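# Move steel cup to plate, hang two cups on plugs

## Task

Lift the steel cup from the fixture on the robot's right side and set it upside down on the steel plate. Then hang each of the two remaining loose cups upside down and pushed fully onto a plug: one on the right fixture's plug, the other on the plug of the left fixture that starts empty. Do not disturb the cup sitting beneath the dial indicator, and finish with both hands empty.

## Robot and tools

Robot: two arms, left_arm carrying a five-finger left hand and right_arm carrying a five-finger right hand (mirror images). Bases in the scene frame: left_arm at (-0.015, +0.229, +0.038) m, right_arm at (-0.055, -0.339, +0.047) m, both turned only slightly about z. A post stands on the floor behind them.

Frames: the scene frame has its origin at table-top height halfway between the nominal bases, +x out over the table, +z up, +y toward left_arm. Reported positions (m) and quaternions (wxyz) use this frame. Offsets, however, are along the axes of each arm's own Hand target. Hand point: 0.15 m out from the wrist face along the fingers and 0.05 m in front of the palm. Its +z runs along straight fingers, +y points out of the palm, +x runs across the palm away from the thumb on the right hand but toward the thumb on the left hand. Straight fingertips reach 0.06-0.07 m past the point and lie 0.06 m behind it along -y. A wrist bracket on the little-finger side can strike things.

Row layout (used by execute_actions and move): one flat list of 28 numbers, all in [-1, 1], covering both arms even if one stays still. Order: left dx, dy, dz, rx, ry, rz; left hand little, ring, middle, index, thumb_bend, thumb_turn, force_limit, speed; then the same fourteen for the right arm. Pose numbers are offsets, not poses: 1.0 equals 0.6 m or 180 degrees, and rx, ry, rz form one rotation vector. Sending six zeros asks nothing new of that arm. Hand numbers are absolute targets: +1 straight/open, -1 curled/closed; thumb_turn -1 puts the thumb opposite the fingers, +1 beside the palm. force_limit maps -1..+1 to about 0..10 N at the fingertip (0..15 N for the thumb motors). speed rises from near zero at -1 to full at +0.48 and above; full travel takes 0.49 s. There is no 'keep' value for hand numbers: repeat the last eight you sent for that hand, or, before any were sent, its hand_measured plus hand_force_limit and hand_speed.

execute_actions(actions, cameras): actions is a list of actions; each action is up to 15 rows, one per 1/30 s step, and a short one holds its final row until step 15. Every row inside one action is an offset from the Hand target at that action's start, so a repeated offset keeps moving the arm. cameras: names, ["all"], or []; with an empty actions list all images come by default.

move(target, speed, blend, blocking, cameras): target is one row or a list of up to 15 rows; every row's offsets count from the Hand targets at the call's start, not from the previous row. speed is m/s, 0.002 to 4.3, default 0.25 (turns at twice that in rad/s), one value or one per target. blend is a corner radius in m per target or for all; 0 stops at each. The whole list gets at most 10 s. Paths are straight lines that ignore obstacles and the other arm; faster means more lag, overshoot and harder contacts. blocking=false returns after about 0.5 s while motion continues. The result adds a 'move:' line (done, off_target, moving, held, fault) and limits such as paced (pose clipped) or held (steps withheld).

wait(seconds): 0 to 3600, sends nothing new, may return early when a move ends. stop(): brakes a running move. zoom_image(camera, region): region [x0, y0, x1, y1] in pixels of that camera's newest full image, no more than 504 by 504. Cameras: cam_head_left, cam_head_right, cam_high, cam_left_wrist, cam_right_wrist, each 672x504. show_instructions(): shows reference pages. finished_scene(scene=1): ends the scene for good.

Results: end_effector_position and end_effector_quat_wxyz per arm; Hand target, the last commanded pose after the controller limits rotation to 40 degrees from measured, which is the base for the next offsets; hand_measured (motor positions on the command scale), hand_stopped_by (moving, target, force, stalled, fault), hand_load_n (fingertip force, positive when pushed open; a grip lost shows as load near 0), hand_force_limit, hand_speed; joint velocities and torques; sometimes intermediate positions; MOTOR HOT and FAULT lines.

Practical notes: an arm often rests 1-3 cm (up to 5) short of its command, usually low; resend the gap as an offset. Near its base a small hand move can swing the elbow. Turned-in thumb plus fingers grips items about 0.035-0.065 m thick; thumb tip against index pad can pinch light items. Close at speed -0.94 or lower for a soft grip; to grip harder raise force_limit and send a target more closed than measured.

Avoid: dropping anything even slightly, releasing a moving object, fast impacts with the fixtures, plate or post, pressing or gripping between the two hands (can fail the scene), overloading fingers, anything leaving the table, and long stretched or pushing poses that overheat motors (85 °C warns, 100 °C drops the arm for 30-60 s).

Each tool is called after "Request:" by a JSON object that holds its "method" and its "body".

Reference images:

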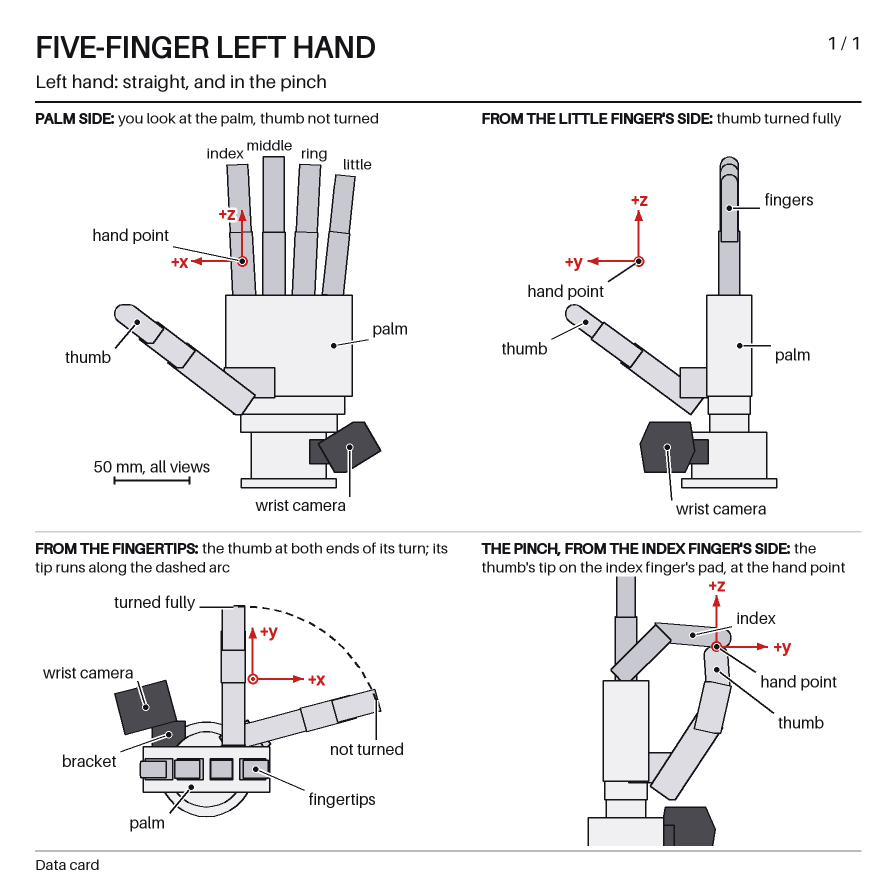

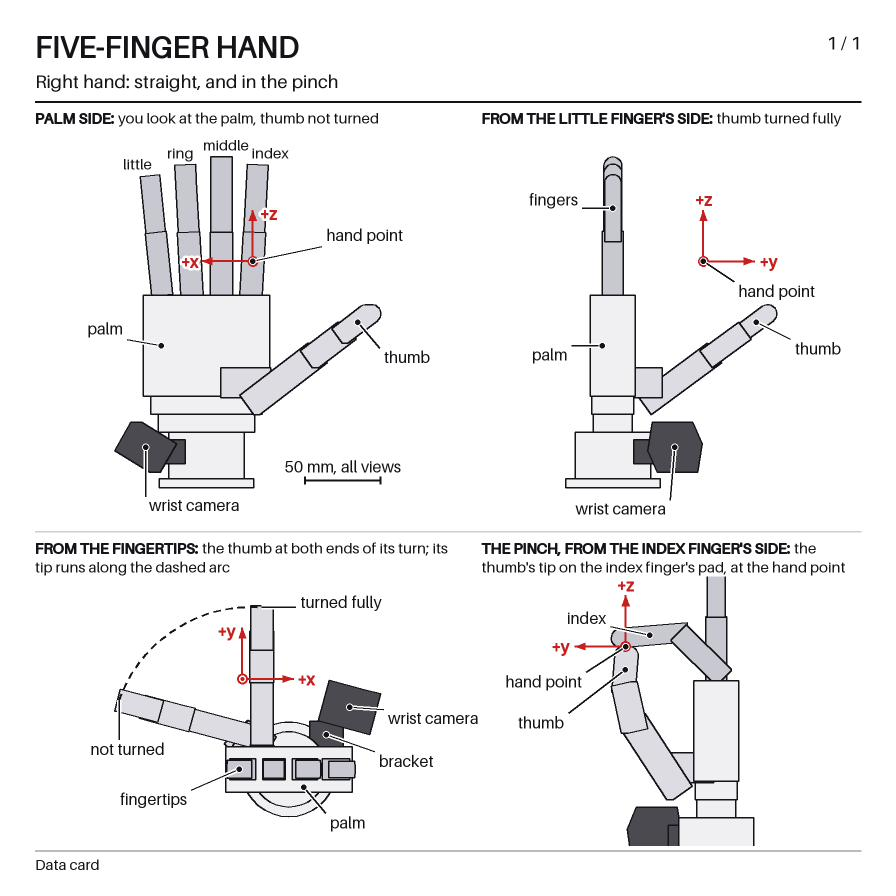

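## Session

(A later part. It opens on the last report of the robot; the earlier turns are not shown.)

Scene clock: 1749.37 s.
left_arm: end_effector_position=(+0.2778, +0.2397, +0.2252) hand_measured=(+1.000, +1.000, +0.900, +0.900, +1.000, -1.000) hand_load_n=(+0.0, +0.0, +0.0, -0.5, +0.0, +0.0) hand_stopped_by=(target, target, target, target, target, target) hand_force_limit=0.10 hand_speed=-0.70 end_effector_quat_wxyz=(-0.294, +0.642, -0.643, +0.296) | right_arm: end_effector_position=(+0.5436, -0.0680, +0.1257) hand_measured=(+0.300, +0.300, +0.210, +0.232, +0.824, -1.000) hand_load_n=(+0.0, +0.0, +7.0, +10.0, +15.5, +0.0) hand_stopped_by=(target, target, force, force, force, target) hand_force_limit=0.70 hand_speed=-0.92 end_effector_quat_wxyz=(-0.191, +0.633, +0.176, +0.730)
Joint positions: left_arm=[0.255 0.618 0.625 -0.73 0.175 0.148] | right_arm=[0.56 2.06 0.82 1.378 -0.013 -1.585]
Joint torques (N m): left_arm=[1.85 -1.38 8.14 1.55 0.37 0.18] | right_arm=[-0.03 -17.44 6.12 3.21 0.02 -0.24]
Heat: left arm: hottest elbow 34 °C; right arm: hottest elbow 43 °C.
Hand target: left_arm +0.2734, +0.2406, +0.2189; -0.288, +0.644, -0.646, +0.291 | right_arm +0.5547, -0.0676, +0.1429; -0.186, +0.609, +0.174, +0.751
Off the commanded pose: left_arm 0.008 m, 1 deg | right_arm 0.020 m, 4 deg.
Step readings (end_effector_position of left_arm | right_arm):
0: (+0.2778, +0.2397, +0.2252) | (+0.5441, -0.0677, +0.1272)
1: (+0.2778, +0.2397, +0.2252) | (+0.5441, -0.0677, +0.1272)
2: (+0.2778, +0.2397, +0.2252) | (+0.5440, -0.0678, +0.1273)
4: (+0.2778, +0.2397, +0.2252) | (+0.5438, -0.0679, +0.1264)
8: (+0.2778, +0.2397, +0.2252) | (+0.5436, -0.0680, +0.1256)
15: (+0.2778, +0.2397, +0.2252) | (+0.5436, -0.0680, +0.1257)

Request:
{"method": "execute_actions", "body": {"actions": [], "cameras": ["cam_high","cam_head_right","cam_right_wrist","cam_head_left"]}}

Request:
{"method": "zoom_image", "body": {"camera": "cam_high", "region": [375, 215, 430, 270]}}

Request:
{"method": "zoom_image", "body": {"camera": "cam_head_right", "region": [330, 230, 380, 280]}}

Request:
{"method": "zoom_image", "body": {"camera": "cam_right_wrist", "region": [180, 150, 480, 450]}}

Scene clock: 1751.80 s.
left_arm: end_effector_position=(+0.2778, +0.2397, +0.2252) hand_measured=(+1.000, +1.000, +0.900, +0.900, +1.000, -1.000) hand_load_n=(+0.0, +0.0, +0.0, +0.0, +0.0, +0.0) hand_stopped_by=(target, target, target, target, target, target) hand_force_limit=0.10 hand_speed=-0.70 end_effector_quat_wxyz=(-0.294, +0.642, -0.643, +0.296) | right_arm: end_effector_position=(+0.5436, -0.0680, +0.1257) hand_measured=(+0.300, +0.300, +0.210, +0.232, +0.824, -1.000) hand_load_n=(+0.0, +0.0, +7.0, +10.0, +15.0, +0.0) hand_stopped_by=(target, target, force, force, force, target) hand_force_limit=0.70 hand_speed=-0.92 end_effector_quat_wxyz=(-0.191, +0.633, +0.176, +0.730)
Joint positions: left_arm=[0.255 0.618 0.625 -0.73 0.175 0.148] | right_arm=[0.56 2.06 0.82 1.378 -0.013 -1.585]
Joint velocities: within noise
Joint torques (N m): left_arm=[1.2 -0.62 8.08 1.48 0.4 0.09] | right_arm=[-0.09 -17.49 6.13 3.21 0.02 -0.23]
Heat: left arm: hottest elbow 34 °C; right arm: hottest elbow 42 °C.
Hand target: left_arm +0.2734, +0.2406, +0.2189; -0.288, +0.644, -0.646, +0.291 | right_arm +0.5547, -0.0676, +0.1429; -0.186, +0.609, +0.174, +0.751
Off the commanded pose: left_arm 0.008 m, 1 deg | right_arm 0.020 m, 4 deg.
camera_calibration:
cam_right_wrist: T_world_to_cam=[[0.46655, -0.83307, 0.2972, -0.34453], [-0.2213, -0.43527, -0.87268, 0.19609], [0.85636, 0.34138, -0.38744, -0.27757]] pos_world=[0.44184, -0.1069, 0.16598]
Images, in order (width x height): cam_head_left 672x504, cam_head_right 672x504, cam_high 672x504, cam_right_wrist 672x504.

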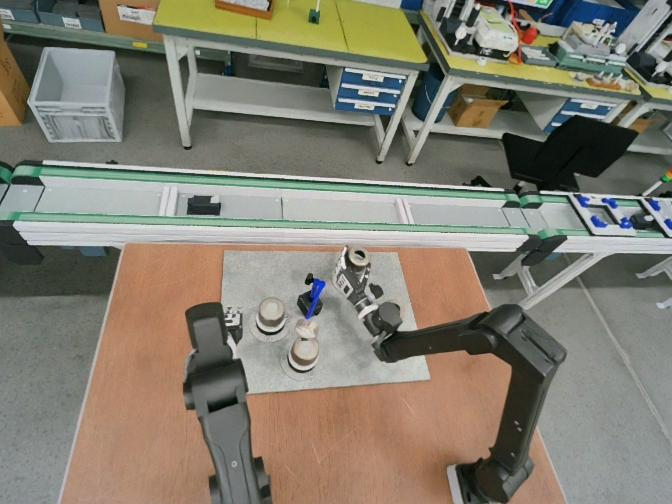

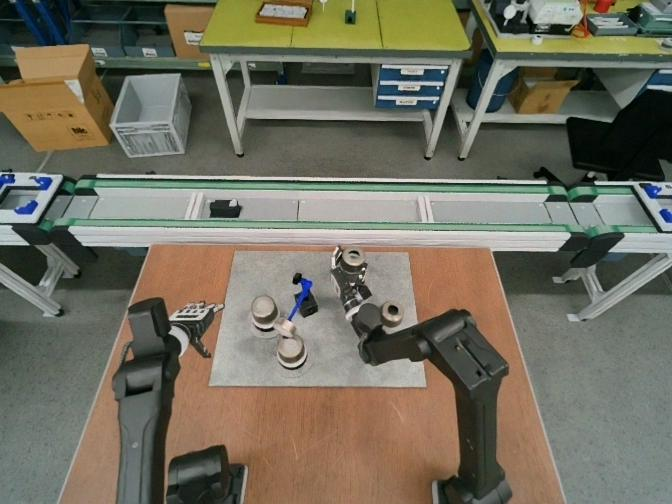

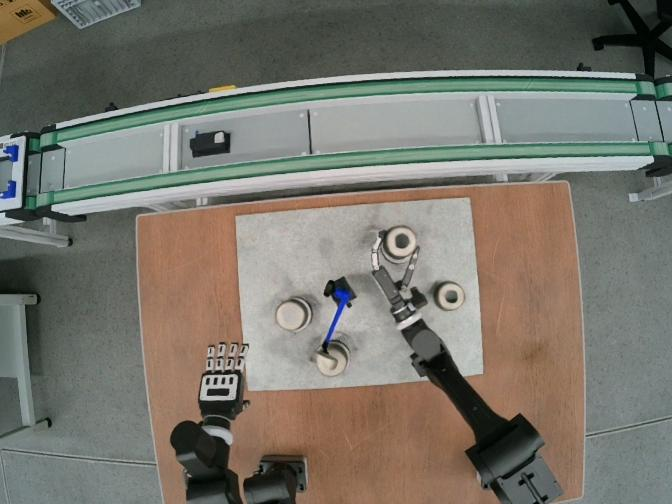

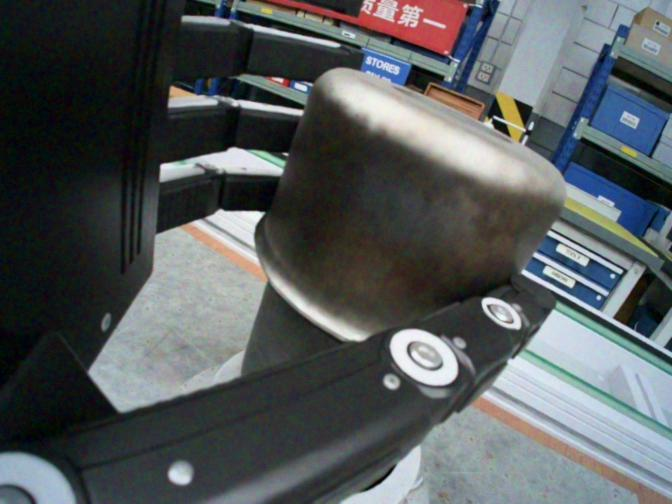

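Scaled by 9.164 from the camera's image (finer frame: 960x720).

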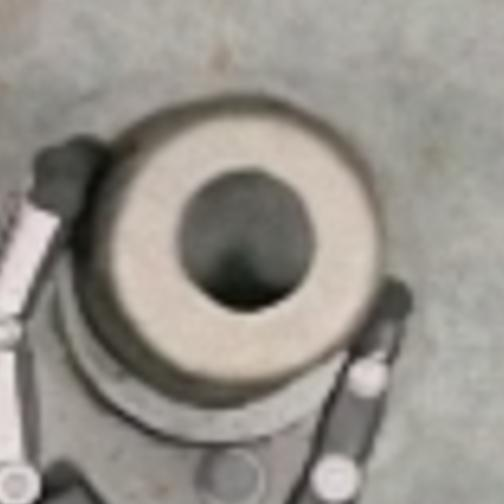

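Scaled by 10.080 from the camera's image (finer frame: 960x720).

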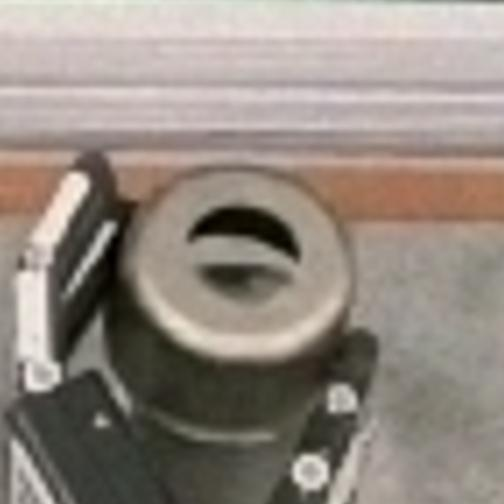

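Scaled by 1.680 from the camera's image (finer frame: 960x720).

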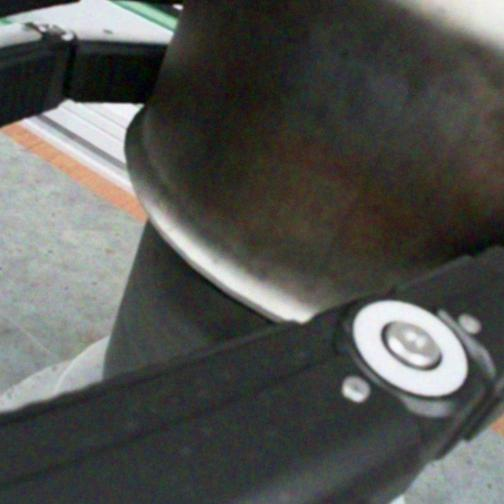

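Request:
{"method": "execute_actions", "body": {"actions": [[[0,0,0,0,0,0,1,1,0.9,0.9,1,-1,0.1,-0.7,0.0098,0.0003,0.0020,0,0,0,0.3,0.3,-0.2,-0.2,0.3,-1,0.7,-0.92]]]}}

Request:
{"method": "execute_actions", "body": {"actions": [[[0,0,0,0,0,0,1,1,0.9,0.9,1,-1,0.1,-0.7,0.0003,-0.0171,0.0017,0.0050,0.0002,0.0010,0.3,0.3,-0.2,-0.2,0.3,-1,0.7,-0.92]]]}}

Scene clock: 1758.87 s.
left_arm: end_effector_position=(+0.2778, +0.2397, +0.2252) hand_measured=(+1.000, +1.000, +0.900, +0.900, +1.000, -1.000) hand_load_n=(+0.5, +0.0, +0.0, +0.0, +0.0, +0.0) hand_stopped_by=(target, target, target, target, target, target) hand_force_limit=0.10 hand_speed=-0.70 end_effector_quat_wxyz=(-0.294, +0.642, -0.643, +0.296) | right_arm: end_effector_position=(+0.5436, -0.0680, +0.1257) hand_measured=(+0.300, +0.300, +0.210, +0.232, +0.824, -1.000) hand_load_n=(+0.0, +0.0, +7.0, +9.5, +15.5, +0.0) hand_stopped_by=(target, target, force, force, force, target) hand_force_limit=0.70 hand_speed=-0.92 end_effector_quat_wxyz=(-0.191, +0.633, +0.176, +0.730)
Joint positions: left_arm=[0.255 0.618 0.625 -0.73 0.175 0.148] | right_arm=[0.56 2.06 0.82 1.378 -0.013 -1.585]
Joint torques (N m): left_arm=[0.85 -0.85 8.23 1.46 0.41 0.15] | right_arm=[0.03 -18.96 5.94 2.71 0.03 -0.23]
Heat: left arm: hottest elbow 34 °C; right arm: hottest elbow 42 °C.
Hand target: left_arm +0.2734, +0.2406, +0.2189; -0.288, +0.644, -0.646, +0.291 | right_arm +0.5547, -0.0676, +0.1489; -0.186, +0.609, +0.174, +0.751
Off the commanded pose: left_arm 0.008 m, 1 deg | right_arm 0.026 m, 4 deg.
Step readings (end_effector_position of left_arm | right_arm):
0: (+0.2778, +0.2397, +0.2252) | (+0.5436, -0.0680, +0.1257)
1: (+0.2778, +0.2397, +0.2252) | (+0.5436, -0.0680, +0.1257)
2: (+0.2778, +0.2397, +0.2252) | (+0.5436, -0.0680, +0.1257)
4: (+0.2778, +0.2397, +0.2252) | (+0.5436, -0.0680, +0.1257)
8: (+0.2778, +0.2397, +0.2252) | (+0.5436, -0.0680, +0.1257)
15: (+0.2778, +0.2397, +0.2252) | (+0.5436, -0.0680, +0.1257)

Scene clock: 1759.57 s.
left_arm: end_effector_position=(+0.2778, +0.2397, +0.2252) hand_measured=(+1.000, +1.000, +0.900, +0.900, +1.000, -1.000) hand_load_n=(+0.0, -0.5, +0.0, +0.0, +0.0, +0.0) hand_stopped_by=(target, target, target, target, target, target) hand_force_limit=0.10 hand_speed=-0.70 end_effector_quat_wxyz=(-0.294, +0.642, -0.643, +0.296) | right_arm: end_effector_position=(+0.5436, -0.0680, +0.1257) hand_measured=(+0.300, +0.300, +0.210, +0.232, +0.824, -1.000) hand_load_n=(+0.0, +0.0, +7.0, +10.0, +15.5, +0.0) hand_stopped_by=(target, target, force, force, force, target) hand_force_limit=0.70 hand_speed=-0.92 end_effector_quat_wxyz=(-0.191, +0.633, +0.176, +0.730)
Joint positions: left_arm=[0.255 0.618 0.625 -0.73 0.175 0.148] | right_arm=[0.56 2.06 0.82 1.378 -0.013 -1.585]
Joint torques (N m): left_arm=[1.03 -1.96 8.21 1.57 0.42 0.11] | right_arm=[1.32 -18.96 5.97 2.73 0 -0.22]
Heat: left arm: hottest elbow 34 °C; right arm: hottest elbow 42 °C.
Hand target: left_arm +0.2734, +0.2406, +0.2189; -0.288, +0.644, -0.646, +0.291 | right_arm +0.5505, -0.0582, +0.1489; -0.192, +0.608, +0.179, +0.749
Off the commanded pose: left_arm 0.008 m, 1 deg | right_arm 0.026 m, 4 deg.
Step readings (end_effector_position of left_arm | right_arm):
0: (+0.2778, +0.2397, +0.2252) | (+0.5436, -0.0680, +0.1257)
1: (+0.2778, +0.2397, +0.2252) | (+0.5436, -0.0680, +0.1257)
2: (+0.2778, +0.2397, +0.2252) | (+0.5436, -0.0680, +0.1257)
4: (+0.2778, +0.2397, +0.2252) | (+0.5436, -0.0680, +0.1257)
8: (+0.2778, +0.2397, +0.2252) | (+0.5436, -0.0680, +0.1257)
15: (+0.2778, +0.2397, +0.2252) | (+0.5436, -0.0680, +0.1257)

Request:
{"method": "execute_actions", "body": {"actions": [[[0,0,0,0,0,0,1,1,0.9,0.9,1,-1,0.1,-0.7,0.0001,-0.0060,0.0006,0.0018,0.0001,0.0004,0.3,0.3,-0.2,-0.2,0.3,-1,0.7,-0.92]]]}}

Request:
{"method": "execute_actions", "body": {"actions": [[[0,0,0,0,0,0,1,1,0.9,0.9,1,-1,0.1,-0.7,-0.0098,-0.0003,-0.0020,0,0,0,0.3,0.3,-0.2,-0.2,0.3,-1,0.7,-0.92]]]}}

Scene clock: 1762.17 s.
left_arm: end_effector_position=(+0.2778, +0.2397, +0.2252) hand_measured=(+1.000, +1.000, +0.900, +0.900, +1.000, -1.000) hand_load_n=(-0.5, +0.0, +0.0, +0.0, +0.0, +0.0) hand_stopped_by=(target, target, target, target, target, target) hand_force_limit=0.10 hand_speed=-0.70 end_effector_quat_wxyz=(-0.294, +0.642, -0.643, +0.296) | right_arm: end_effector_position=(+0.5428, -0.0661, +0.1257) hand_measured=(+0.300, +0.300, +0.210, +0.232, +0.824, -1.000) hand_load_n=(+0.0, +0.0, +6.5, +10.0, +15.0, +0.0) hand_stopped_by=(target, target, force, force, force, target) hand_force_limit=0.70 hand_speed=-0.92 end_effector_quat_wxyz=(-0.192, +0.632, +0.177, +0.729)
Joint positions: left_arm=[0.255 0.618 0.625 -0.73 0.175 0.148] | right_arm=[0.563 2.06 0.82 1.378 -0.013 -1.585]
Joint torques (N m): left_arm=[0.21 -1.38 8.02 1.47 0.36 0.16] | right_arm=[1.55 -19.02 5.94 2.71 -0.02 -0.22]
Heat: left arm: hottest elbow 34 °C; right arm: hottest elbow 42 °C.
Hand target: left_arm +0.2734, +0.2406, +0.2189; -0.288, +0.644, -0.646, +0.291 | right_arm +0.5490, -0.0549, +0.1489; -0.195, +0.607, +0.181, +0.749
Off the commanded pose: left_arm 0.008 m, 1 deg | right_arm 0.027 m, 4 deg.
Step readings (end_effector_position of left_arm | right_arm):
0: (+0.2778, +0.2397, +0.2252) | (+0.5436, -0.0680, +0.1257)
1: (+0.2778, +0.2397, +0.2252) | (+0.5435, -0.0677, +0.1257)
2: (+0.2778, +0.2397, +0.2252) | (+0.5433, -0.0673, +0.1257)
4: (+0.2778, +0.2397, +0.2252) | (+0.5428, -0.0661, +0.1257)
8: (+0.2778, +0.2397, +0.2252) | (+0.5428, -0.0661, +0.1257)
15: (+0.2778, +0.2397, +0.2252) | (+0.5428, -0.0661, +0.1257)

Scene clock: 1762.87 s.
left_arm: end_effector_position=(+0.2778, +0.2397, +0.2252) hand_measured=(+1.000, +1.000, +0.900, +0.900, +1.000, -1.000) hand_load_n=(+0.0, +0.0, +0.0, +0.0, +0.0, +0.0) hand_stopped_by=(target, target, target, target, target, target) hand_force_limit=0.10 hand_speed=-0.70 end_effector_quat_wxyz=(-0.294, +0.642, -0.643, +0.296) | right_arm: end_effector_position=(+0.5428, -0.0661, +0.1257) hand_measured=(+0.300, +0.300, +0.210, +0.232, +0.824, -1.000) hand_load_n=(+0.0, +0.0, +6.5, +9.5, +15.5, +0.0) hand_stopped_by=(target, target, force, force, force, target) hand_force_limit=0.70 hand_speed=-0.92 end_effector_quat_wxyz=(-0.192, +0.632, +0.177, +0.729)
Joint positions: left_arm=[0.255 0.618 0.625 -0.73 0.175 0.148] | right_arm=[0.563 2.06 0.82 1.378 -0.013 -1.585]
Joint torques (N m): left_arm=[1.03 -1.08 8.28 1.51 0.37 0.14] | right_arm=[1.67 -17.44 6.12 3.21 -0.02 -0.22]
Heat: left arm: hottest elbow 34 °C; right arm: hottest elbow 42 °C.
Hand target: left_arm +0.2734, +0.2406, +0.2189; -0.288, +0.644, -0.646, +0.291 | right_arm +0.5490, -0.0549, +0.1429; -0.195, +0.607, +0.181, +0.749
Off the commanded pose: left_arm 0.008 m, 1 deg | right_arm 0.022 m, 4 deg.
Step readings (end_effector_position of left_arm | right_arm):
0: (+0.2778, +0.2397, +0.2252) | (+0.5428, -0.0661, +0.1257)
1: (+0.2778, +0.2397, +0.2252) | (+0.5428, -0.0661, +0.1257)
2: (+0.2778, +0.2397, +0.2252) | (+0.5428, -0.0661, +0.1257)
4: (+0.2778, +0.2397, +0.2252) | (+0.5428, -0.0661, +0.1257)
8: (+0.2778, +0.2397, +0.2252) | (+0.5428, -0.0661, +0.1257)
15: (+0.2778, +0.2397, +0.2252) | (+0.5428, -0.0661, +0.1257)

Request:
{"method": "execute_actions", "body": {"actions": [[[0,0,0,0,0,0,1,1,0.9,0.9,1,-1,0.1,-0.7,-0.0065,-0.0002,-0.0013,0,0,0,0.3,0.3,-0.2,-0.2,0.3,-1,0.7,-0.92]]]}}

Scene clock: 1764.70 s.
left_arm: end_effector_position=(+0.2778, +0.2397, +0.2252) hand_measured=(+1.000, +1.000, +0.900, +0.900, +1.000, -1.000) hand_load_n=(+0.0, +0.0, +0.0, +0.0, +0.0, +0.0) hand_stopped_by=(target, target, target, target, target, target) hand_force_limit=0.10 hand_speed=-0.70 end_effector_quat_wxyz=(-0.294, +0.642, -0.643, +0.296) | right_arm: end_effector_position=(+0.5423, -0.0665, +0.1241) hand_measured=(+0.300, +0.300, +0.210, +0.232, +0.824, -1.000) hand_load_n=(+0.0, +0.0, +7.0, +9.5, +15.5, +0.0) hand_stopped_by=(target, target, force, force, force, target) hand_force_limit=0.70 hand_speed=-0.92 end_effector_quat_wxyz=(-0.192, +0.630, +0.178, +0.731)
Joint positions: left_arm=[0.255 0.618 0.625 -0.73 0.175 0.148] | right_arm=[0.563 2.068 0.82 1.392 -0.013 -1.587]
Joint torques (N m): left_arm=[0.5 -1.26 8.05 1.55 0.34 0.14] | right_arm=[1.49 -17.32 6.23 3.06 -0.02 -0.19]
Heat: left arm: hottest elbow 34 °C; right arm: hottest elbow 42 °C.
Hand target: left_arm +0.2734, +0.2406, +0.2189; -0.288, +0.644, -0.646, +0.291 | right_arm +0.5490, -0.0549, +0.1389; -0.195, +0.608, +0.181, +0.749
Off the commanded pose: left_arm 0.008 m, 1 deg | right_arm 0.020 m, 3 deg.
Step readings (end_effector_position of left_arm | right_arm):
0: (+0.2778, +0.2397, +0.2252) | (+0.5428, -0.0661, +0.1257)
1: (+0.2778, +0.2397, +0.2252) | (+0.5428, -0.0662, +0.1255)
2: (+0.2778, +0.2397, +0.2252) | (+0.5427, -0.0662, +0.1256)
4: (+0.2778, +0.2397, +0.2252) | (+0.5425, -0.0663, +0.1246)
8: (+0.2778, +0.2397, +0.2252) | (+0.5423, -0.0665, +0.1240)
15: (+0.2778, +0.2397, +0.2252) | (+0.5423, -0.0665, +0.1241)

Request:
{"method": "execute_actions", "body": {"actions": [[[0,0,0,0,0,0,1,1,0.9,0.9,1,-1,0.1,-0.7,0.0010,-0.0006,-0.0049,0,0,0,0.3,0.3,-0.2,-0.2,0.3,-1,0.7,-0.92]]]}}

Request:
{"method": "execute_actions", "body": {"actions": [[[0,0,0,0,0,0,1,1,0.9,0.9,1,-1,0.1,-0.7,0.0010,-0.0006,-0.0049,0,0,0,0.3,0.3,-0.2,-0.2,0.3,-1,0.7,-0.92]]]}}

Scene clock: 1775.43 s.
left_arm: end_effector_position=(+0.2778, +0.2397, +0.2252) hand_measured=(+1.000, +1.000, +0.900, +0.900, +1.000, -1.000) hand_load_n=(+0.0, +0.0, +0.0, +0.0, +0.0, +0.0) hand_stopped_by=(target, target, target, target, target, target) hand_force_limit=0.10 hand_speed=-0.70 end_effector_quat_wxyz=(-0.294, +0.642, -0.643, +0.296) | right_arm: end_effector_position=(+0.5423, -0.0665, +0.1247) hand_measured=(+0.300, +0.300, +0.210, +0.232, +0.824, -1.000) hand_load_n=(+0.0, +0.0, +6.5, +9.5, +15.5, +0.0) hand_stopped_by=(target, target, force, force, force, target) hand_force_limit=0.70 hand_speed=-0.92 end_effector_quat_wxyz=(-0.192, +0.629, +0.177, +0.732)
Joint positions: left_arm=[0.255 0.618 0.625 -0.73 0.175 0.148] | right_arm=[0.563 2.068 0.82 1.394 -0.013 -1.587]
Joint torques (N m): left_arm=[1.26 -1.85 8.17 1.58 0.34 0.18] | right_arm=[1.55 -17.49 5.59 3.19 0 -0.2]
Heat: left arm: hottest elbow 34 °C; right arm: hottest elbow 42 °C.
Hand target: left_arm +0.2734, +0.2406, +0.2189; -0.288, +0.644, -0.646, +0.291 | right_arm +0.5462, -0.0562, +0.1388; -0.195, +0.608, +0.181, +0.749
Off the commanded pose: left_arm 0.008 m, 1 deg | right_arm 0.018 m, 3 deg.
Step readings (end_effector_position of left_arm | right_arm):
0: (+0.2778, +0.2397, +0.2252) | (+0.5423, -0.0665, +0.1241)
1: (+0.2778, +0.2397, +0.2252) | (+0.5423, -0.0665, +0.1242)
2: (+0.2778, +0.2397, +0.2252) | (+0.5423, -0.0665, +0.1246)
4: (+0.2778, +0.2397, +0.2252) | (+0.5423, -0.0665, +0.1247)
8: (+0.2778, +0.2397, +0.2252) | (+0.5423, -0.0665, +0.1247)
15: (+0.2778, +0.2397, +0.2252) | (+0.5423, -0.0665, +0.1247)

Scene clock: 1776.13 s.
left_arm: end_effector_position=(+0.2778, +0.2397, +0.2252) hand_measured=(+1.000, +1.000, +0.900, +0.900, +1.000, -1.000) hand_load_n=(+0.0, +0.0, +0.0, +0.0, +0.0, +0.0) hand_stopped_by=(target, target, target, target, target, target) hand_force_limit=0.10 hand_speed=-0.70 end_effector_quat_wxyz=(-0.294, +0.642, -0.643, +0.296) | right_arm: end_effector_position=(+0.5423, -0.0666, +0.1255) hand_measured=(+0.300, +0.300, +0.210, +0.232, +0.824, -1.000) hand_load_n=(+0.0, +0.0, +6.5, +10.0, +15.5, +0.0) hand_stopped_by=(target, target, force, force, force, target) hand_force_limit=0.70 hand_speed=-0.92 end_effector_quat_wxyz=(-0.192, +0.628, +0.177, +0.733)
Joint positions: left_arm=[0.255 0.618 0.625 -0.73 0.175 0.148] | right_arm=[0.563 2.068 0.82 1.397 -0.013 -1.587]
Joint torques (N m): left_arm=[1.79 -1.49 8.44 1.51 0.37 0.13] | right_arm=[1.61 -17.67 5.04 3.3 0 -0.2]
Heat: left arm: hottest elbow 34 °C; right arm: hottest elbow 42 °C.
Hand target: left_arm +0.2734, +0.2406, +0.2189; -0.288, +0.644, -0.646, +0.291 | right_arm +0.5435, -0.0575, +0.1388; -0.195, +0.608, +0.181, +0.749
Off the commanded pose: left_arm 0.008 m, 1 deg | right_arm 0.016 m, 3 deg.
Step readings (end_effector_position of left_arm | right_arm):
0: (+0.2778, +0.2397, +0.2252) | (+0.5423, -0.0665, +0.1247)
1: (+0.2778, +0.2397, +0.2252) | (+0.5423, -0.0665, +0.1249)
2: (+0.2778, +0.2397, +0.2252) | (+0.5423, -0.0666, +0.1252)
4: (+0.2778, +0.2397, +0.2252) | (+0.5423, -0.0666, +0.1255)
8: (+0.2778, +0.2397, +0.2252) | (+0.5423, -0.0666, +0.1255)
15: (+0.2778, +0.2397, +0.2252) | (+0.5423, -0.0666, +0.1255)

Request:
{"method": "move", "body": {"target": [[0,0,0,0,0,0,1,1,0.9,0.9,1,-1,0.1,-0.7,0.1208,0.0293,0.0395,-0.0069,-0.0003,-0.0014,0.3,0.3,-0.2,-0.2,0.3,-1,0.7,-0.92],[0,0,0,0,0,0,1,1,0.9,0.9,1,-1,0.1,-0.7,0.0410,0.0265,0.0235,-0.0069,-0.0003,-0.0014,0.3,0.3,-0.2,-0.2,0.3,-1,0.7,-0.92]], "speed": 0.04, "cameras": ["cam_high","cam_head_right","cam_right_wrist"]}}

Request:
{"method": "zoom_image", "body": {"camera": "cam_high", "region": [375, 215, 430, 270]}}

Request:
{"method": "zoom_image", "body": {"camera": "cam_head_right", "region": [330, 230, 380, 280]}}

Scene clock: 1792.30 s.
left_arm: end_effector_position=(+0.2778, +0.2397, +0.2252) hand_measured=(+1.000, +1.000, +0.900, +0.900, +1.000, -1.000) hand_load_n=(+0.0, +0.0, +0.0, +0.0, +0.0, +0.0) hand_stopped_by=(target, target, target, target, target, target) hand_force_limit=0.10 hand_speed=-0.70 end_effector_quat_wxyz=(-0.294, +0.642, -0.643, +0.296) | right_arm: end_effector_position=(+0.5453, -0.0652, +0.1409) hand_measured=(+0.300, +0.300, +0.210, +0.232, +0.824, -1.000) hand_load_n=(+0.0, +0.0, +6.5, +10.5, +15.5, +1.0) hand_stopped_by=(target, target, force, force, force, target) hand_force_limit=0.70 hand_speed=-0.92 end_effector_quat_wxyz=(-0.190, +0.638, +0.179, +0.724)
Joint positions: left_arm=[0.255 0.618 0.625 -0.73 0.175 0.148] | right_arm=[0.563 2.007 0.82 1.309 -0.013 -1.587]
Joint torques (N m): left_arm=[0.62 -0.97 8.25 1.5 0.38 0.11] | right_arm=[-0.32 -17.96 6.76 3.34 0.01 -0.21]
Heat: left arm: hottest elbow 34 °C; right arm: hottest elbow 41 °C.
Hand target: left_arm +0.2734, +0.2406, +0.2189; -0.288, +0.644, -0.646, +0.291 | right_arm +0.5588, -0.0656, +0.1662; -0.186, +0.610, +0.174, +0.751
Off the commanded pose: left_arm 0.008 m, 1 deg | right_arm 0.029 m, 4 deg.
move: off_target (right_arm)
cam_right_wrist: T_world_to_cam=[[0.472, -0.82922, 0.29937, -0.35052], [-0.23155, -0.44426, -0.86546, 0.21489], [0.85065, 0.33918, -0.40169, -0.26912]] pos_world=[0.44413, -0.10391, 0.18281]
Images, in order (width x height): cam_head_right 672x504, cam_high 672x504, cam_right_wrist 672x504.

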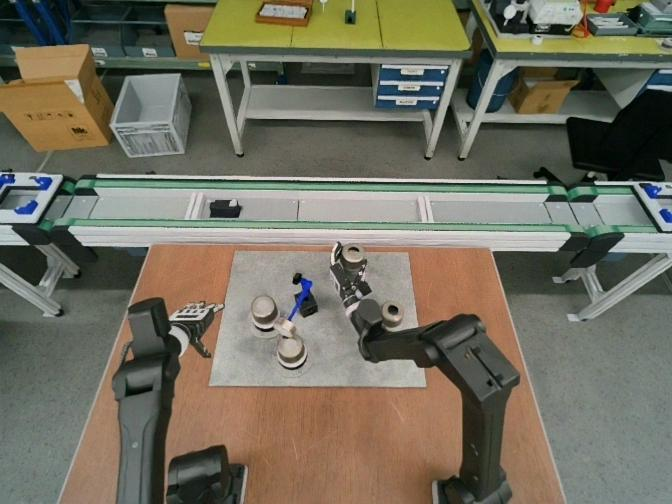

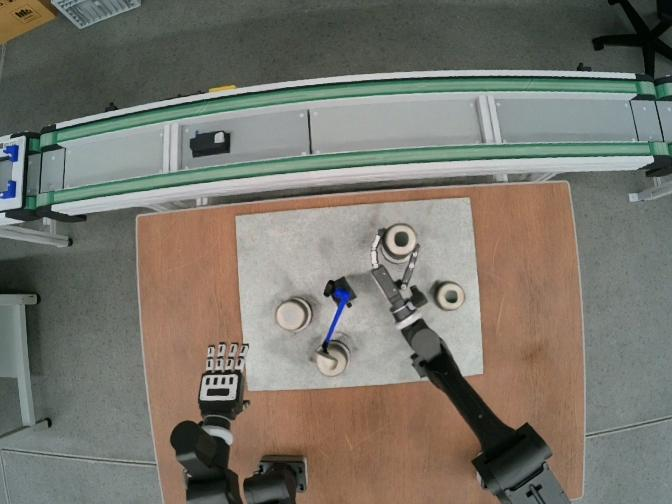

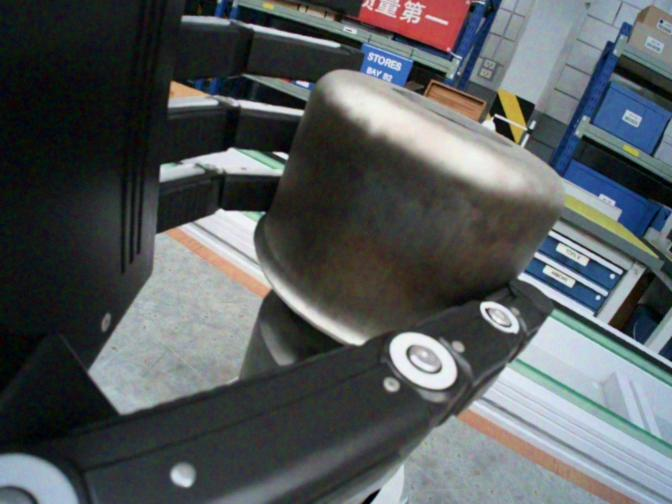

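Scaled by 9.164 from the camera's image (finer frame: 960x720).

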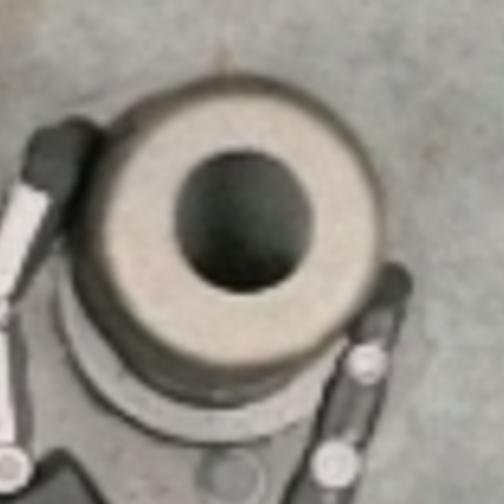

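Scaled by 10.080 from the camera's image (finer frame: 960x720).

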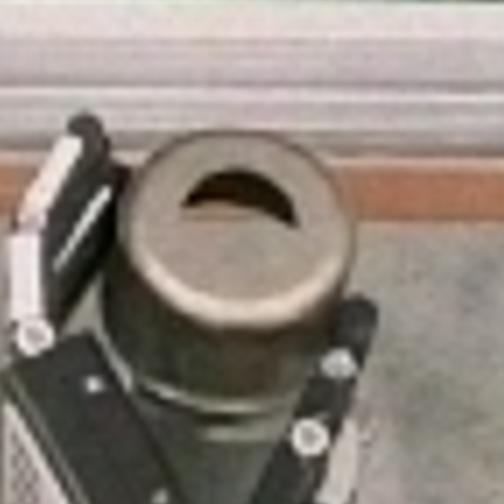

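Request:
{"method": "move", "body": {"target": [[0,0,0,0,0,0,1,1,0.9,0.9,1,-1,0.1,-0.7,0.0815,0.0023,0.0077,0,0,0,0.3,0.3,-0.2,-0.2,0.3,-1,0.7,-0.92],[0,0,0,0,0,0,1,1,0.9,0.9,1,-1,0.1,-0.7,0.0017,-0.0005,-0.0082,0,0,0,0.3,0.3,-0.2,-0.2,0.3,-1,0.7,-0.92]], "speed": 0.04, "cameras": ["cam_high","cam_head_right","cam_right_wrist"]}}

Request:
{"method": "zoom_image", "body": {"camera": "cam_high", "region": [375, 215, 430, 270]}}

Request:
{"method": "zoom_image", "body": {"camera": "cam_head_right", "region": [330, 230, 380, 280]}}

Scene clock: 1804.40 s.
left_arm: end_effector_position=(+0.2778, +0.2397, +0.2252) hand_measured=(+1.000, +1.000, +0.900, +0.900, +1.000, -1.000) hand_load_n=(+0.0, +0.0, -0.5, +0.0, +0.0, +0.0) hand_stopped_by=(target, target, target, target, target, target) hand_force_limit=0.10 hand_speed=-0.70 end_effector_quat_wxyz=(-0.294, +0.642, -0.643, +0.296) | right_arm: end_effector_position=(+0.5454, -0.0651, +0.1464) hand_measured=(+0.300, +0.300, +0.210, +0.232, +0.824, -1.000) hand_load_n=(+0.0, +0.0, +6.5, +11.0, +15.0, +1.0) hand_stopped_by=(target, target, force, force, force, target) hand_force_limit=0.70 hand_speed=-0.92 end_effector_quat_wxyz=(-0.191, +0.633, +0.178, +0.729)
Joint positions: left_arm=[0.255 0.618 0.625 -0.73 0.175 0.148] | right_arm=[0.563 2.001 0.82 1.317 -0.013 -1.587]
Joint torques (N m): left_arm=[1.38 -1.61 8.25 1.57 0.37 0.13] | right_arm=[-0.26 -17.96 5.87 3.37 0.03 -0.21]
Heat: left arm: hottest elbow 35 °C; right arm: hottest elbow 41 °C.
Hand target: left_arm +0.2734, +0.2406, +0.2189; -0.288, +0.644, -0.646, +0.291 | right_arm +0.5543, -0.0679, +0.1664; -0.186, +0.609, +0.174, +0.751
Off the commanded pose: left_arm 0.008 m, 1 deg | right_arm 0.022 m, 4 deg.
move: off_target (right_arm)
cam_right_wrist: T_world_to_cam=[[0.46851, -0.83121, 0.29931, -0.3504], [-0.22152, -0.4385, -0.871, 0.21551], [0.85523, 0.34177, -0.38958, -0.27108]] pos_world=[0.44374, -0.10411, 0.18698]
Images, in order (width x height): cam_head_right 672x504, cam_high 672x504, cam_right_wrist 672x504.

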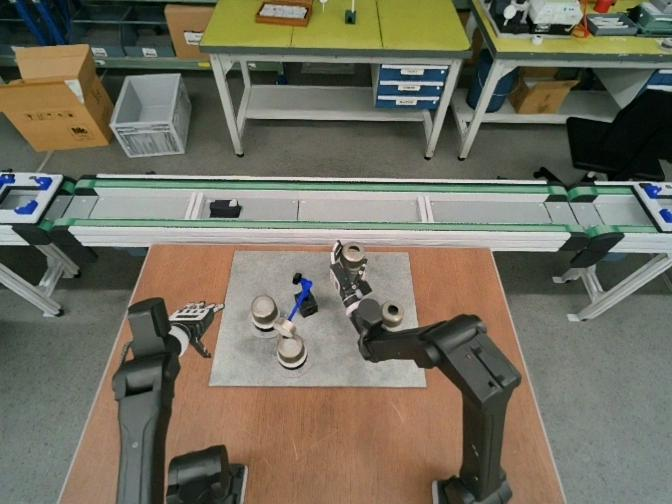

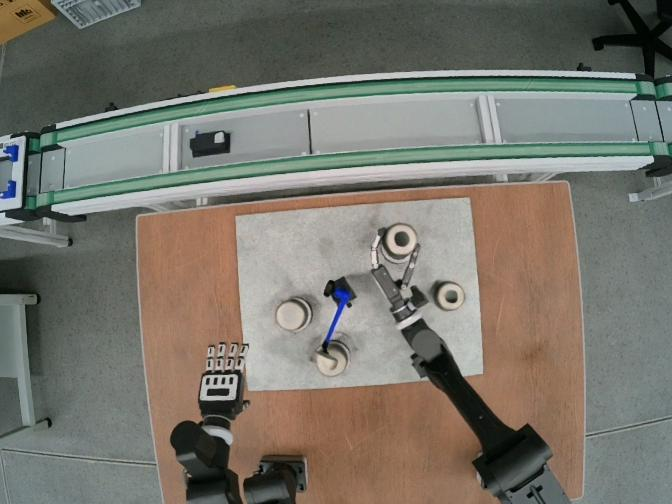

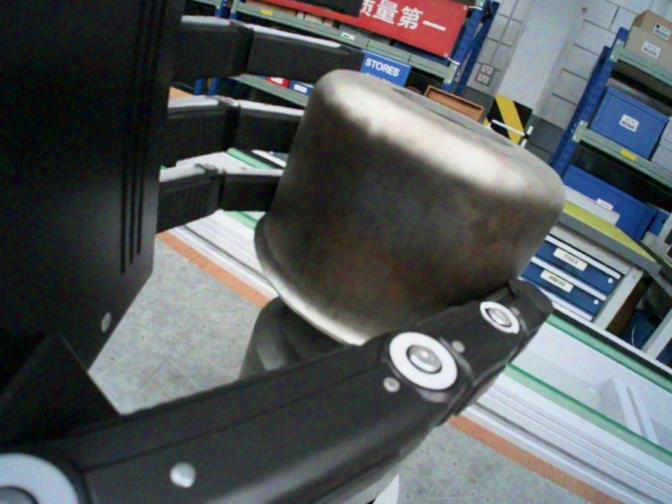

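Scaled by 9.164 from the camera's image (finer frame: 960x720).

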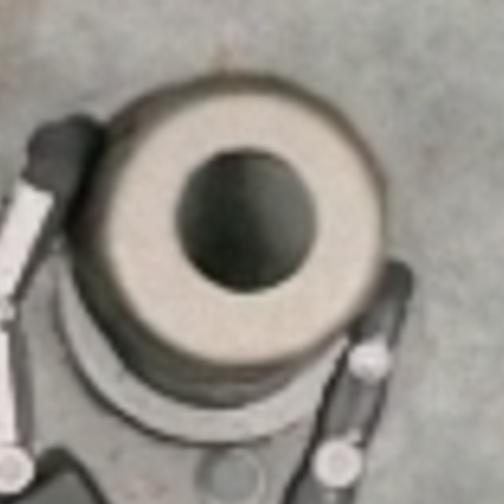

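Scaled by 10.080 from the camera's image (finer frame: 960x720).

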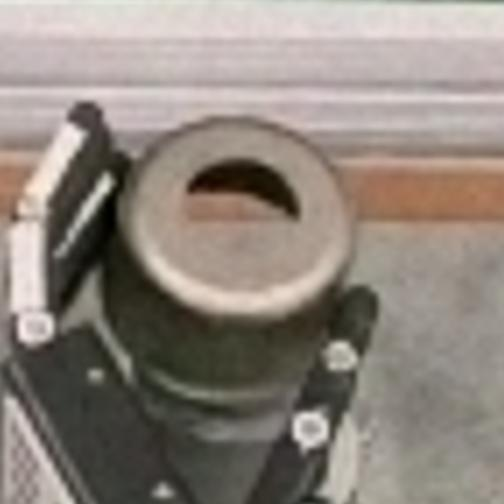

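Request:
{"method": "execute_actions", "body": {"actions": [[[0,0,0,0,0,0,1,1,0.9,0.9,1,-1,0.1,-0.7,-0.0073,-0.0010,-0.0100,0,-0.0032,0,0.3,0.3,-0.2,-0.2,0.3,-1,0.7,-0.92]]]}}

Request:
{"method": "execute_actions", "body": {"actions": [[[0,0,0,0,0,0,1,1,0.9,0.9,1,-1,0.1,-0.7,-0.0073,-0.0010,-0.0100,0,-0.0032,0,0.3,0.3,-0.2,-0.2,0.3,-1,0.7,-0.92]]]}}

Scene clock: 1811.90 s.
left_arm: end_effector_position=(+0.2778, +0.2397, +0.2252) hand_measured=(+1.000, +1.000, +0.900, +0.900, +1.000, -1.000) hand_load_n=(+0.0, +0.0, +0.0, +0.0, +0.0, +0.0) hand_stopped_by=(target, target, target, target, target, target) hand_force_limit=0.10 hand_speed=-0.70 end_effector_quat_wxyz=(-0.294, +0.642, -0.643, +0.296) | right_arm: end_effector_position=(+0.5454, -0.0651, +0.1479) hand_measured=(+0.300, +0.300, +0.210, +0.232, +0.824, -1.000) hand_load_n=(+0.0, +0.0, +6.5, +10.5, +15.0, +1.0) hand_stopped_by=(target, target, force, force, force, target) hand_force_limit=0.70 hand_speed=-0.92 end_effector_quat_wxyz=(-0.191, +0.631, +0.178, +0.730)
Joint positions: left_arm=[0.255 0.618 0.625 -0.73 0.175 0.148] | right_arm=[0.563 2.001 0.82 1.322 -0.013 -1.587]
Joint torques (N m): left_arm=[1.03 -1.96 8.29 1.51 0.4 0.14] | right_arm=[-0.15 -17.79 4.93 3.34 0.07 -0.2]
Heat: left arm: hottest elbow 35 °C; right arm: hottest elbow 41 °C.
Hand target: left_arm +0.2734, +0.2406, +0.2189; -0.288, +0.644, -0.646, +0.291 | right_arm +0.5497, -0.0700, +0.1609; -0.186, +0.613, +0.175, +0.748
Off the commanded pose: left_arm 0.008 m, 1 deg | right_arm 0.015 m, 3 deg.
Step readings (end_effector_position of left_arm | right_arm):
0: (+0.2778, +0.2397, +0.2252) | (+0.5454, -0.0651, +0.1464)
1: (+0.2778, +0.2397, +0.2252) | (+0.5454, -0.0651, +0.1465)
2: (+0.2778, +0.2397, +0.2252) | (+0.5454, -0.0651, +0.1469)
4: (+0.2778, +0.2397, +0.2252) | (+0.5454, -0.0651, +0.1476)
8: (+0.2778, +0.2397, +0.2252) | (+0.5454, -0.0651, +0.1479)
15: (+0.2778, +0.2397, +0.2252) | (+0.5454, -0.0651, +0.1479)

Scene clock: 1812.60 s.
left_arm: end_effector_position=(+0.2778, +0.2397, +0.2252) hand_measured=(+1.000, +1.000, +0.900, +0.900, +1.000, -1.000) hand_load_n=(+0.0, +0.0, +0.0, +0.0, +0.0, +0.0) hand_stopped_by=(target, target, target, target, target, target) hand_force_limit=0.10 hand_speed=-0.70 end_effector_quat_wxyz=(-0.294, +0.642, -0.643, +0.296) | right_arm: end_effector_position=(+0.5420, -0.0670, +0.1446) hand_measured=(+0.300, +0.300, +0.210, +0.232, +0.824, -1.000) hand_load_n=(+0.0, +0.0, +6.5, +10.5, +15.0, +1.0) hand_stopped_by=(target, target, force, force, force, target) hand_force_limit=0.70 hand_speed=-0.92 end_effector_quat_wxyz=(-0.191, +0.633, +0.178, +0.729)
Joint positions: left_arm=[0.255 0.618 0.625 -0.73 0.175 0.148] | right_arm=[0.563 2.002 0.808 1.328 -0.013 -1.587]
Joint torques (N m): left_arm=[1.08 -1.79 8.31 1.61 0.33 0.13] | right_arm=[-0.09 -17.55 4.6 3.38 0.11 -0.22]
Heat: left arm: hottest elbow 35 °C; right arm: hottest elbow 40 °C.
Hand target: left_arm +0.2734, +0.2406, +0.2189; -0.288, +0.644, -0.646, +0.291 | right_arm +0.5450, -0.0721, +0.1555; -0.185, +0.617, +0.176, +0.744
Off the commanded pose: left_arm 0.008 m, 1 deg | right_arm 0.012 m, 3 deg.
Step readings (end_effector_position of left_arm | right_arm):
0: (+0.2778, +0.2397, +0.2252) | (+0.5454, -0.0651, +0.1479)
1: (+0.2778, +0.2397, +0.2252) | (+0.5452, -0.0652, +0.1478)
2: (+0.2778, +0.2397, +0.2252) | (+0.5446, -0.0656, +0.1476)
4: (+0.2778, +0.2397, +0.2252) | (+0.5433, -0.0663, +0.1466)
8: (+0.2778, +0.2397, +0.2252) | (+0.5420, -0.0670, +0.1446)
15: (+0.2778, +0.2397, +0.2252) | (+0.5420, -0.0670, +0.1446)

Request:
{"method": "execute_actions", "body": {"actions": [[[0,0,0,0,0,0,1,1,0.9,0.9,1,-1,0.1,-0.7,-0.0131,-0.0005,-0.0026,0,0,0,0.3,0.3,-0.2,-0.2,0.3,-1,0.7,-0.92]]]}}

Request:
{"method": "execute_actions", "body": {"actions": [[[0,0,0,0,0,0,1,1,0.9,0.9,1,-1,0.1,-0.7,-0.0082,-0.0003,-0.0016,0,0,0,0.3,0.3,-0.2,-0.2,0.3,-1,0.7,-0.92]]], "cameras": ["cam_high","cam_head_right","cam_right_wrist"]}}

Request:
{"method": "zoom_image", "body": {"camera": "cam_high", "region": [375, 215, 430, 270]}}

Request:
{"method": "zoom_image", "body": {"camera": "cam_head_right", "region": [330, 230, 380, 280]}}

Scene clock: 1816.43 s.
left_arm: end_effector_position=(+0.2778, +0.2397, +0.2252) hand_measured=(+1.000, +1.000, +0.900, +0.900, +1.000, -1.000) hand_load_n=(+0.0, +0.0, +0.0, +0.0, +0.0, +0.0) hand_stopped_by=(target, target, target, target, target, target) hand_force_limit=0.10 hand_speed=-0.70 end_effector_quat_wxyz=(-0.294, +0.642, -0.643, +0.296) | right_arm: end_effector_position=(+0.5410, -0.0677, +0.1326) hand_measured=(+0.300, +0.300, +0.210, +0.232, +0.824, -1.000) hand_load_n=(+0.0, +0.0, +6.5, +10.5, +15.0, +1.0) hand_stopped_by=(target, target, force, force, force, target) hand_force_limit=0.70 hand_speed=-0.92 end_effector_quat_wxyz=(-0.190, +0.636, +0.179, +0.726)
Joint positions: left_arm=[0.255 0.618 0.625 -0.73 0.175 0.148] | right_arm=[0.563 2.029 0.808 1.349 -0.012 -1.587]
Joint torques (N m): left_arm=[1.26 -1.49 8.42 1.69 0.32 0.15] | right_arm=[-0.15 -17.96 4.56 3.38 0.11 -0.21]
Heat: left arm: hottest elbow 35 °C; right arm: hottest elbow 40 °C.
Hand target: left_arm +0.2734, +0.2406, +0.2189; -0.288, +0.644, -0.646, +0.291 | right_arm +0.5449, -0.0722, +0.1473; -0.185, +0.617, +0.176, +0.744
Off the commanded pose: left_arm 0.008 m, 1 deg | right_arm 0.016 m, 3 deg.
Step readings (end_effector_position of left_arm | right_arm):
0: (+0.2778, +0.2397, +0.2252) | (+0.5420, -0.0670, +0.1446)
1: (+0.2778, +0.2397, +0.2252) | (+0.5420, -0.0671, +0.1443)
2: (+0.2778, +0.2397, +0.2252) | (+0.5419, -0.0672, +0.1447)
4: (+0.2778, +0.2397, +0.2252) | (+0.5416, -0.0674, +0.1423)
8: (+0.2778, +0.2397, +0.2252) | (+0.5411, -0.0676, +0.1343)
15: (+0.2778, +0.2397, +0.2252) | (+0.5410, -0.0677, +0.1326)

Scene clock: 1817.13 s.
left_arm: end_effector_position=(+0.2778, +0.2397, +0.2252) hand_measured=(+1.000, +1.000, +0.900, +0.900, +1.000, -1.000) hand_load_n=(+0.0, +0.0, +0.0, +0.0, -0.5, +0.0) hand_stopped_by=(target, target, target, target, target, target) hand_force_limit=0.10 hand_speed=-0.70 end_effector_quat_wxyz=(-0.294, +0.642, -0.643, +0.296) | right_arm: end_effector_position=(+0.5405, -0.0680, +0.1295) hand_measured=(+0.300, +0.300, +0.210, +0.232, +0.824, -1.000) hand_load_n=(+0.0, +0.0, +6.5, +10.5, +15.0, +0.5) hand_stopped_by=(target, target, force, force, force, target) hand_force_limit=0.70 hand_speed=-0.92 end_effector_quat_wxyz=(-0.190, +0.635, +0.179, +0.727)
Joint positions: left_arm=[0.255 0.618 0.625 -0.73 0.175 0.148] | right_arm=[0.563 2.04 0.808 1.361 -0.012 -1.587]
Joint torques (N m): left_arm=[1.32 -1.55 8.1 1.51 0.35 0.13] | right_arm=[-0.15 -17.61 4.63 3.38 0.11 -0.21]
Heat: left arm: hottest elbow 35 °C; right arm: hottest elbow 40 °C.
Hand target: left_arm +0.2734, +0.2406, +0.2189; -0.288, +0.644, -0.646, +0.291 | right_arm +0.5448, -0.0723, +0.1424; -0.185, +0.617, +0.176, +0.744
Off the commanded pose: left_arm 0.008 m, 1 deg | right_arm 0.014 m, 3 deg.
Step readings (end_effector_position of left_arm | right_arm):
0: (+0.2778, +0.2397, +0.2252) | (+0.5410, -0.0677, +0.1326)
1: (+0.2778, +0.2397, +0.2252) | (+0.5410, -0.0677, +0.1327)
2: (+0.2778, +0.2397, +0.2252) | (+0.5409, -0.0677, +0.1331)
4: (+0.2778, +0.2397, +0.2252) | (+0.5407, -0.0678, +0.1326)
8: (+0.2778, +0.2397, +0.2252) | (+0.5405, -0.0679, +0.1300)
15: (+0.2778, +0.2397, +0.2252) | (+0.5405, -0.0680, +0.1295)
cam_right_wrist: T_world_to_cam=[[0.46959, -0.8306, 0.2993, -0.34597], [-0.22573, -0.44069, -0.86882, 0.20034], [0.85354, 0.34043, -0.39443, -0.27105]] pos_world=[0.43904, -0.10681, 0.1707]
Images, in order (width x height): cam_head_right 672x504, cam_high 672x504, cam_right_wrist 672x504.

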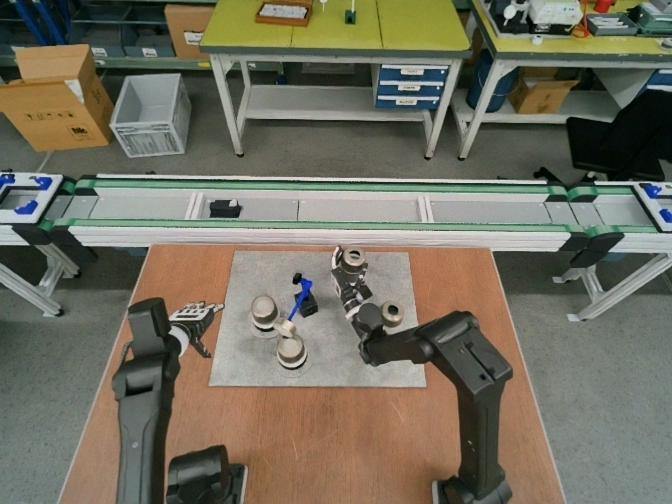

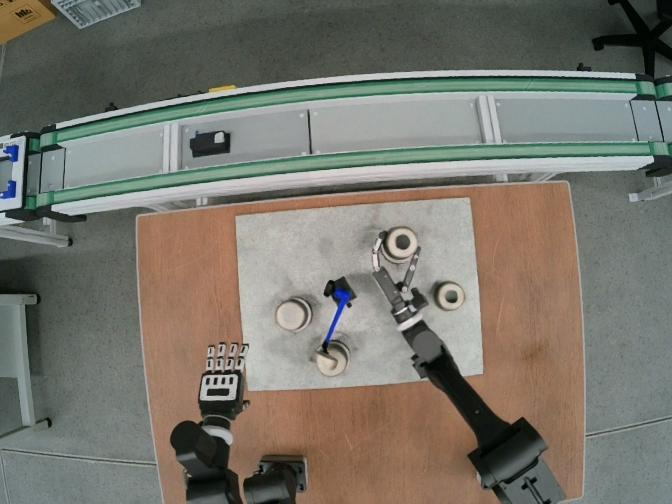

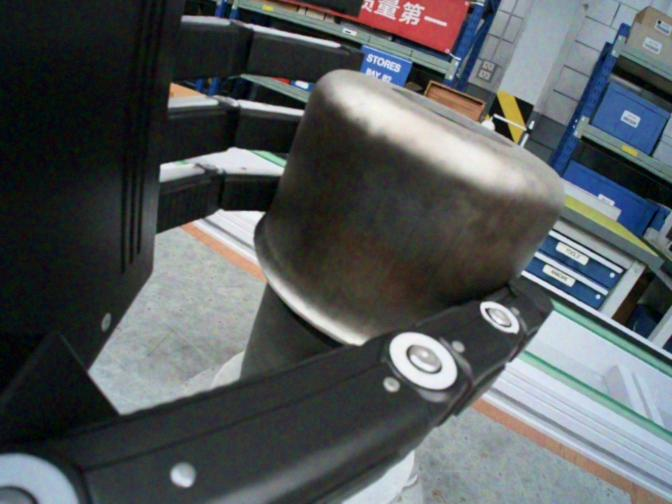

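Scaled by 9.164 from the camera's image (finer frame: 960x720).

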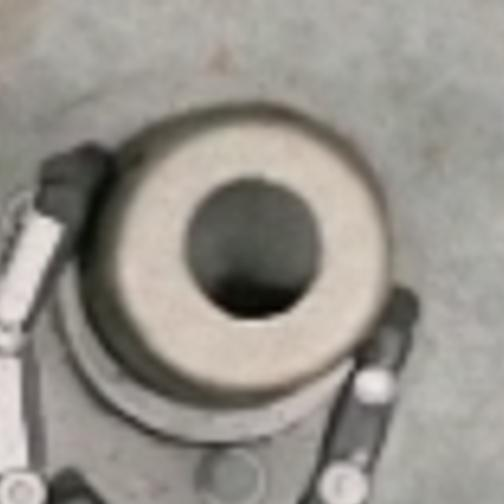

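Scaled by 10.080 from the camera's image (finer frame: 960x720).

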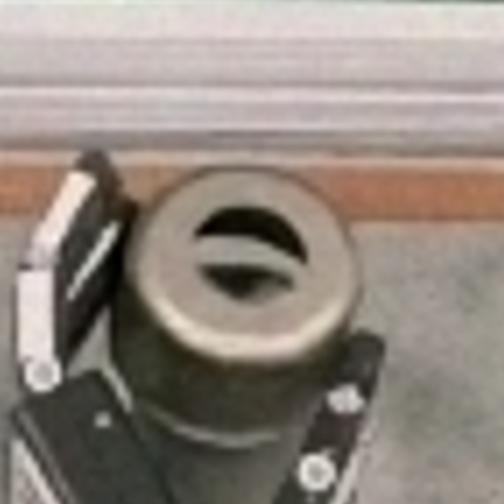

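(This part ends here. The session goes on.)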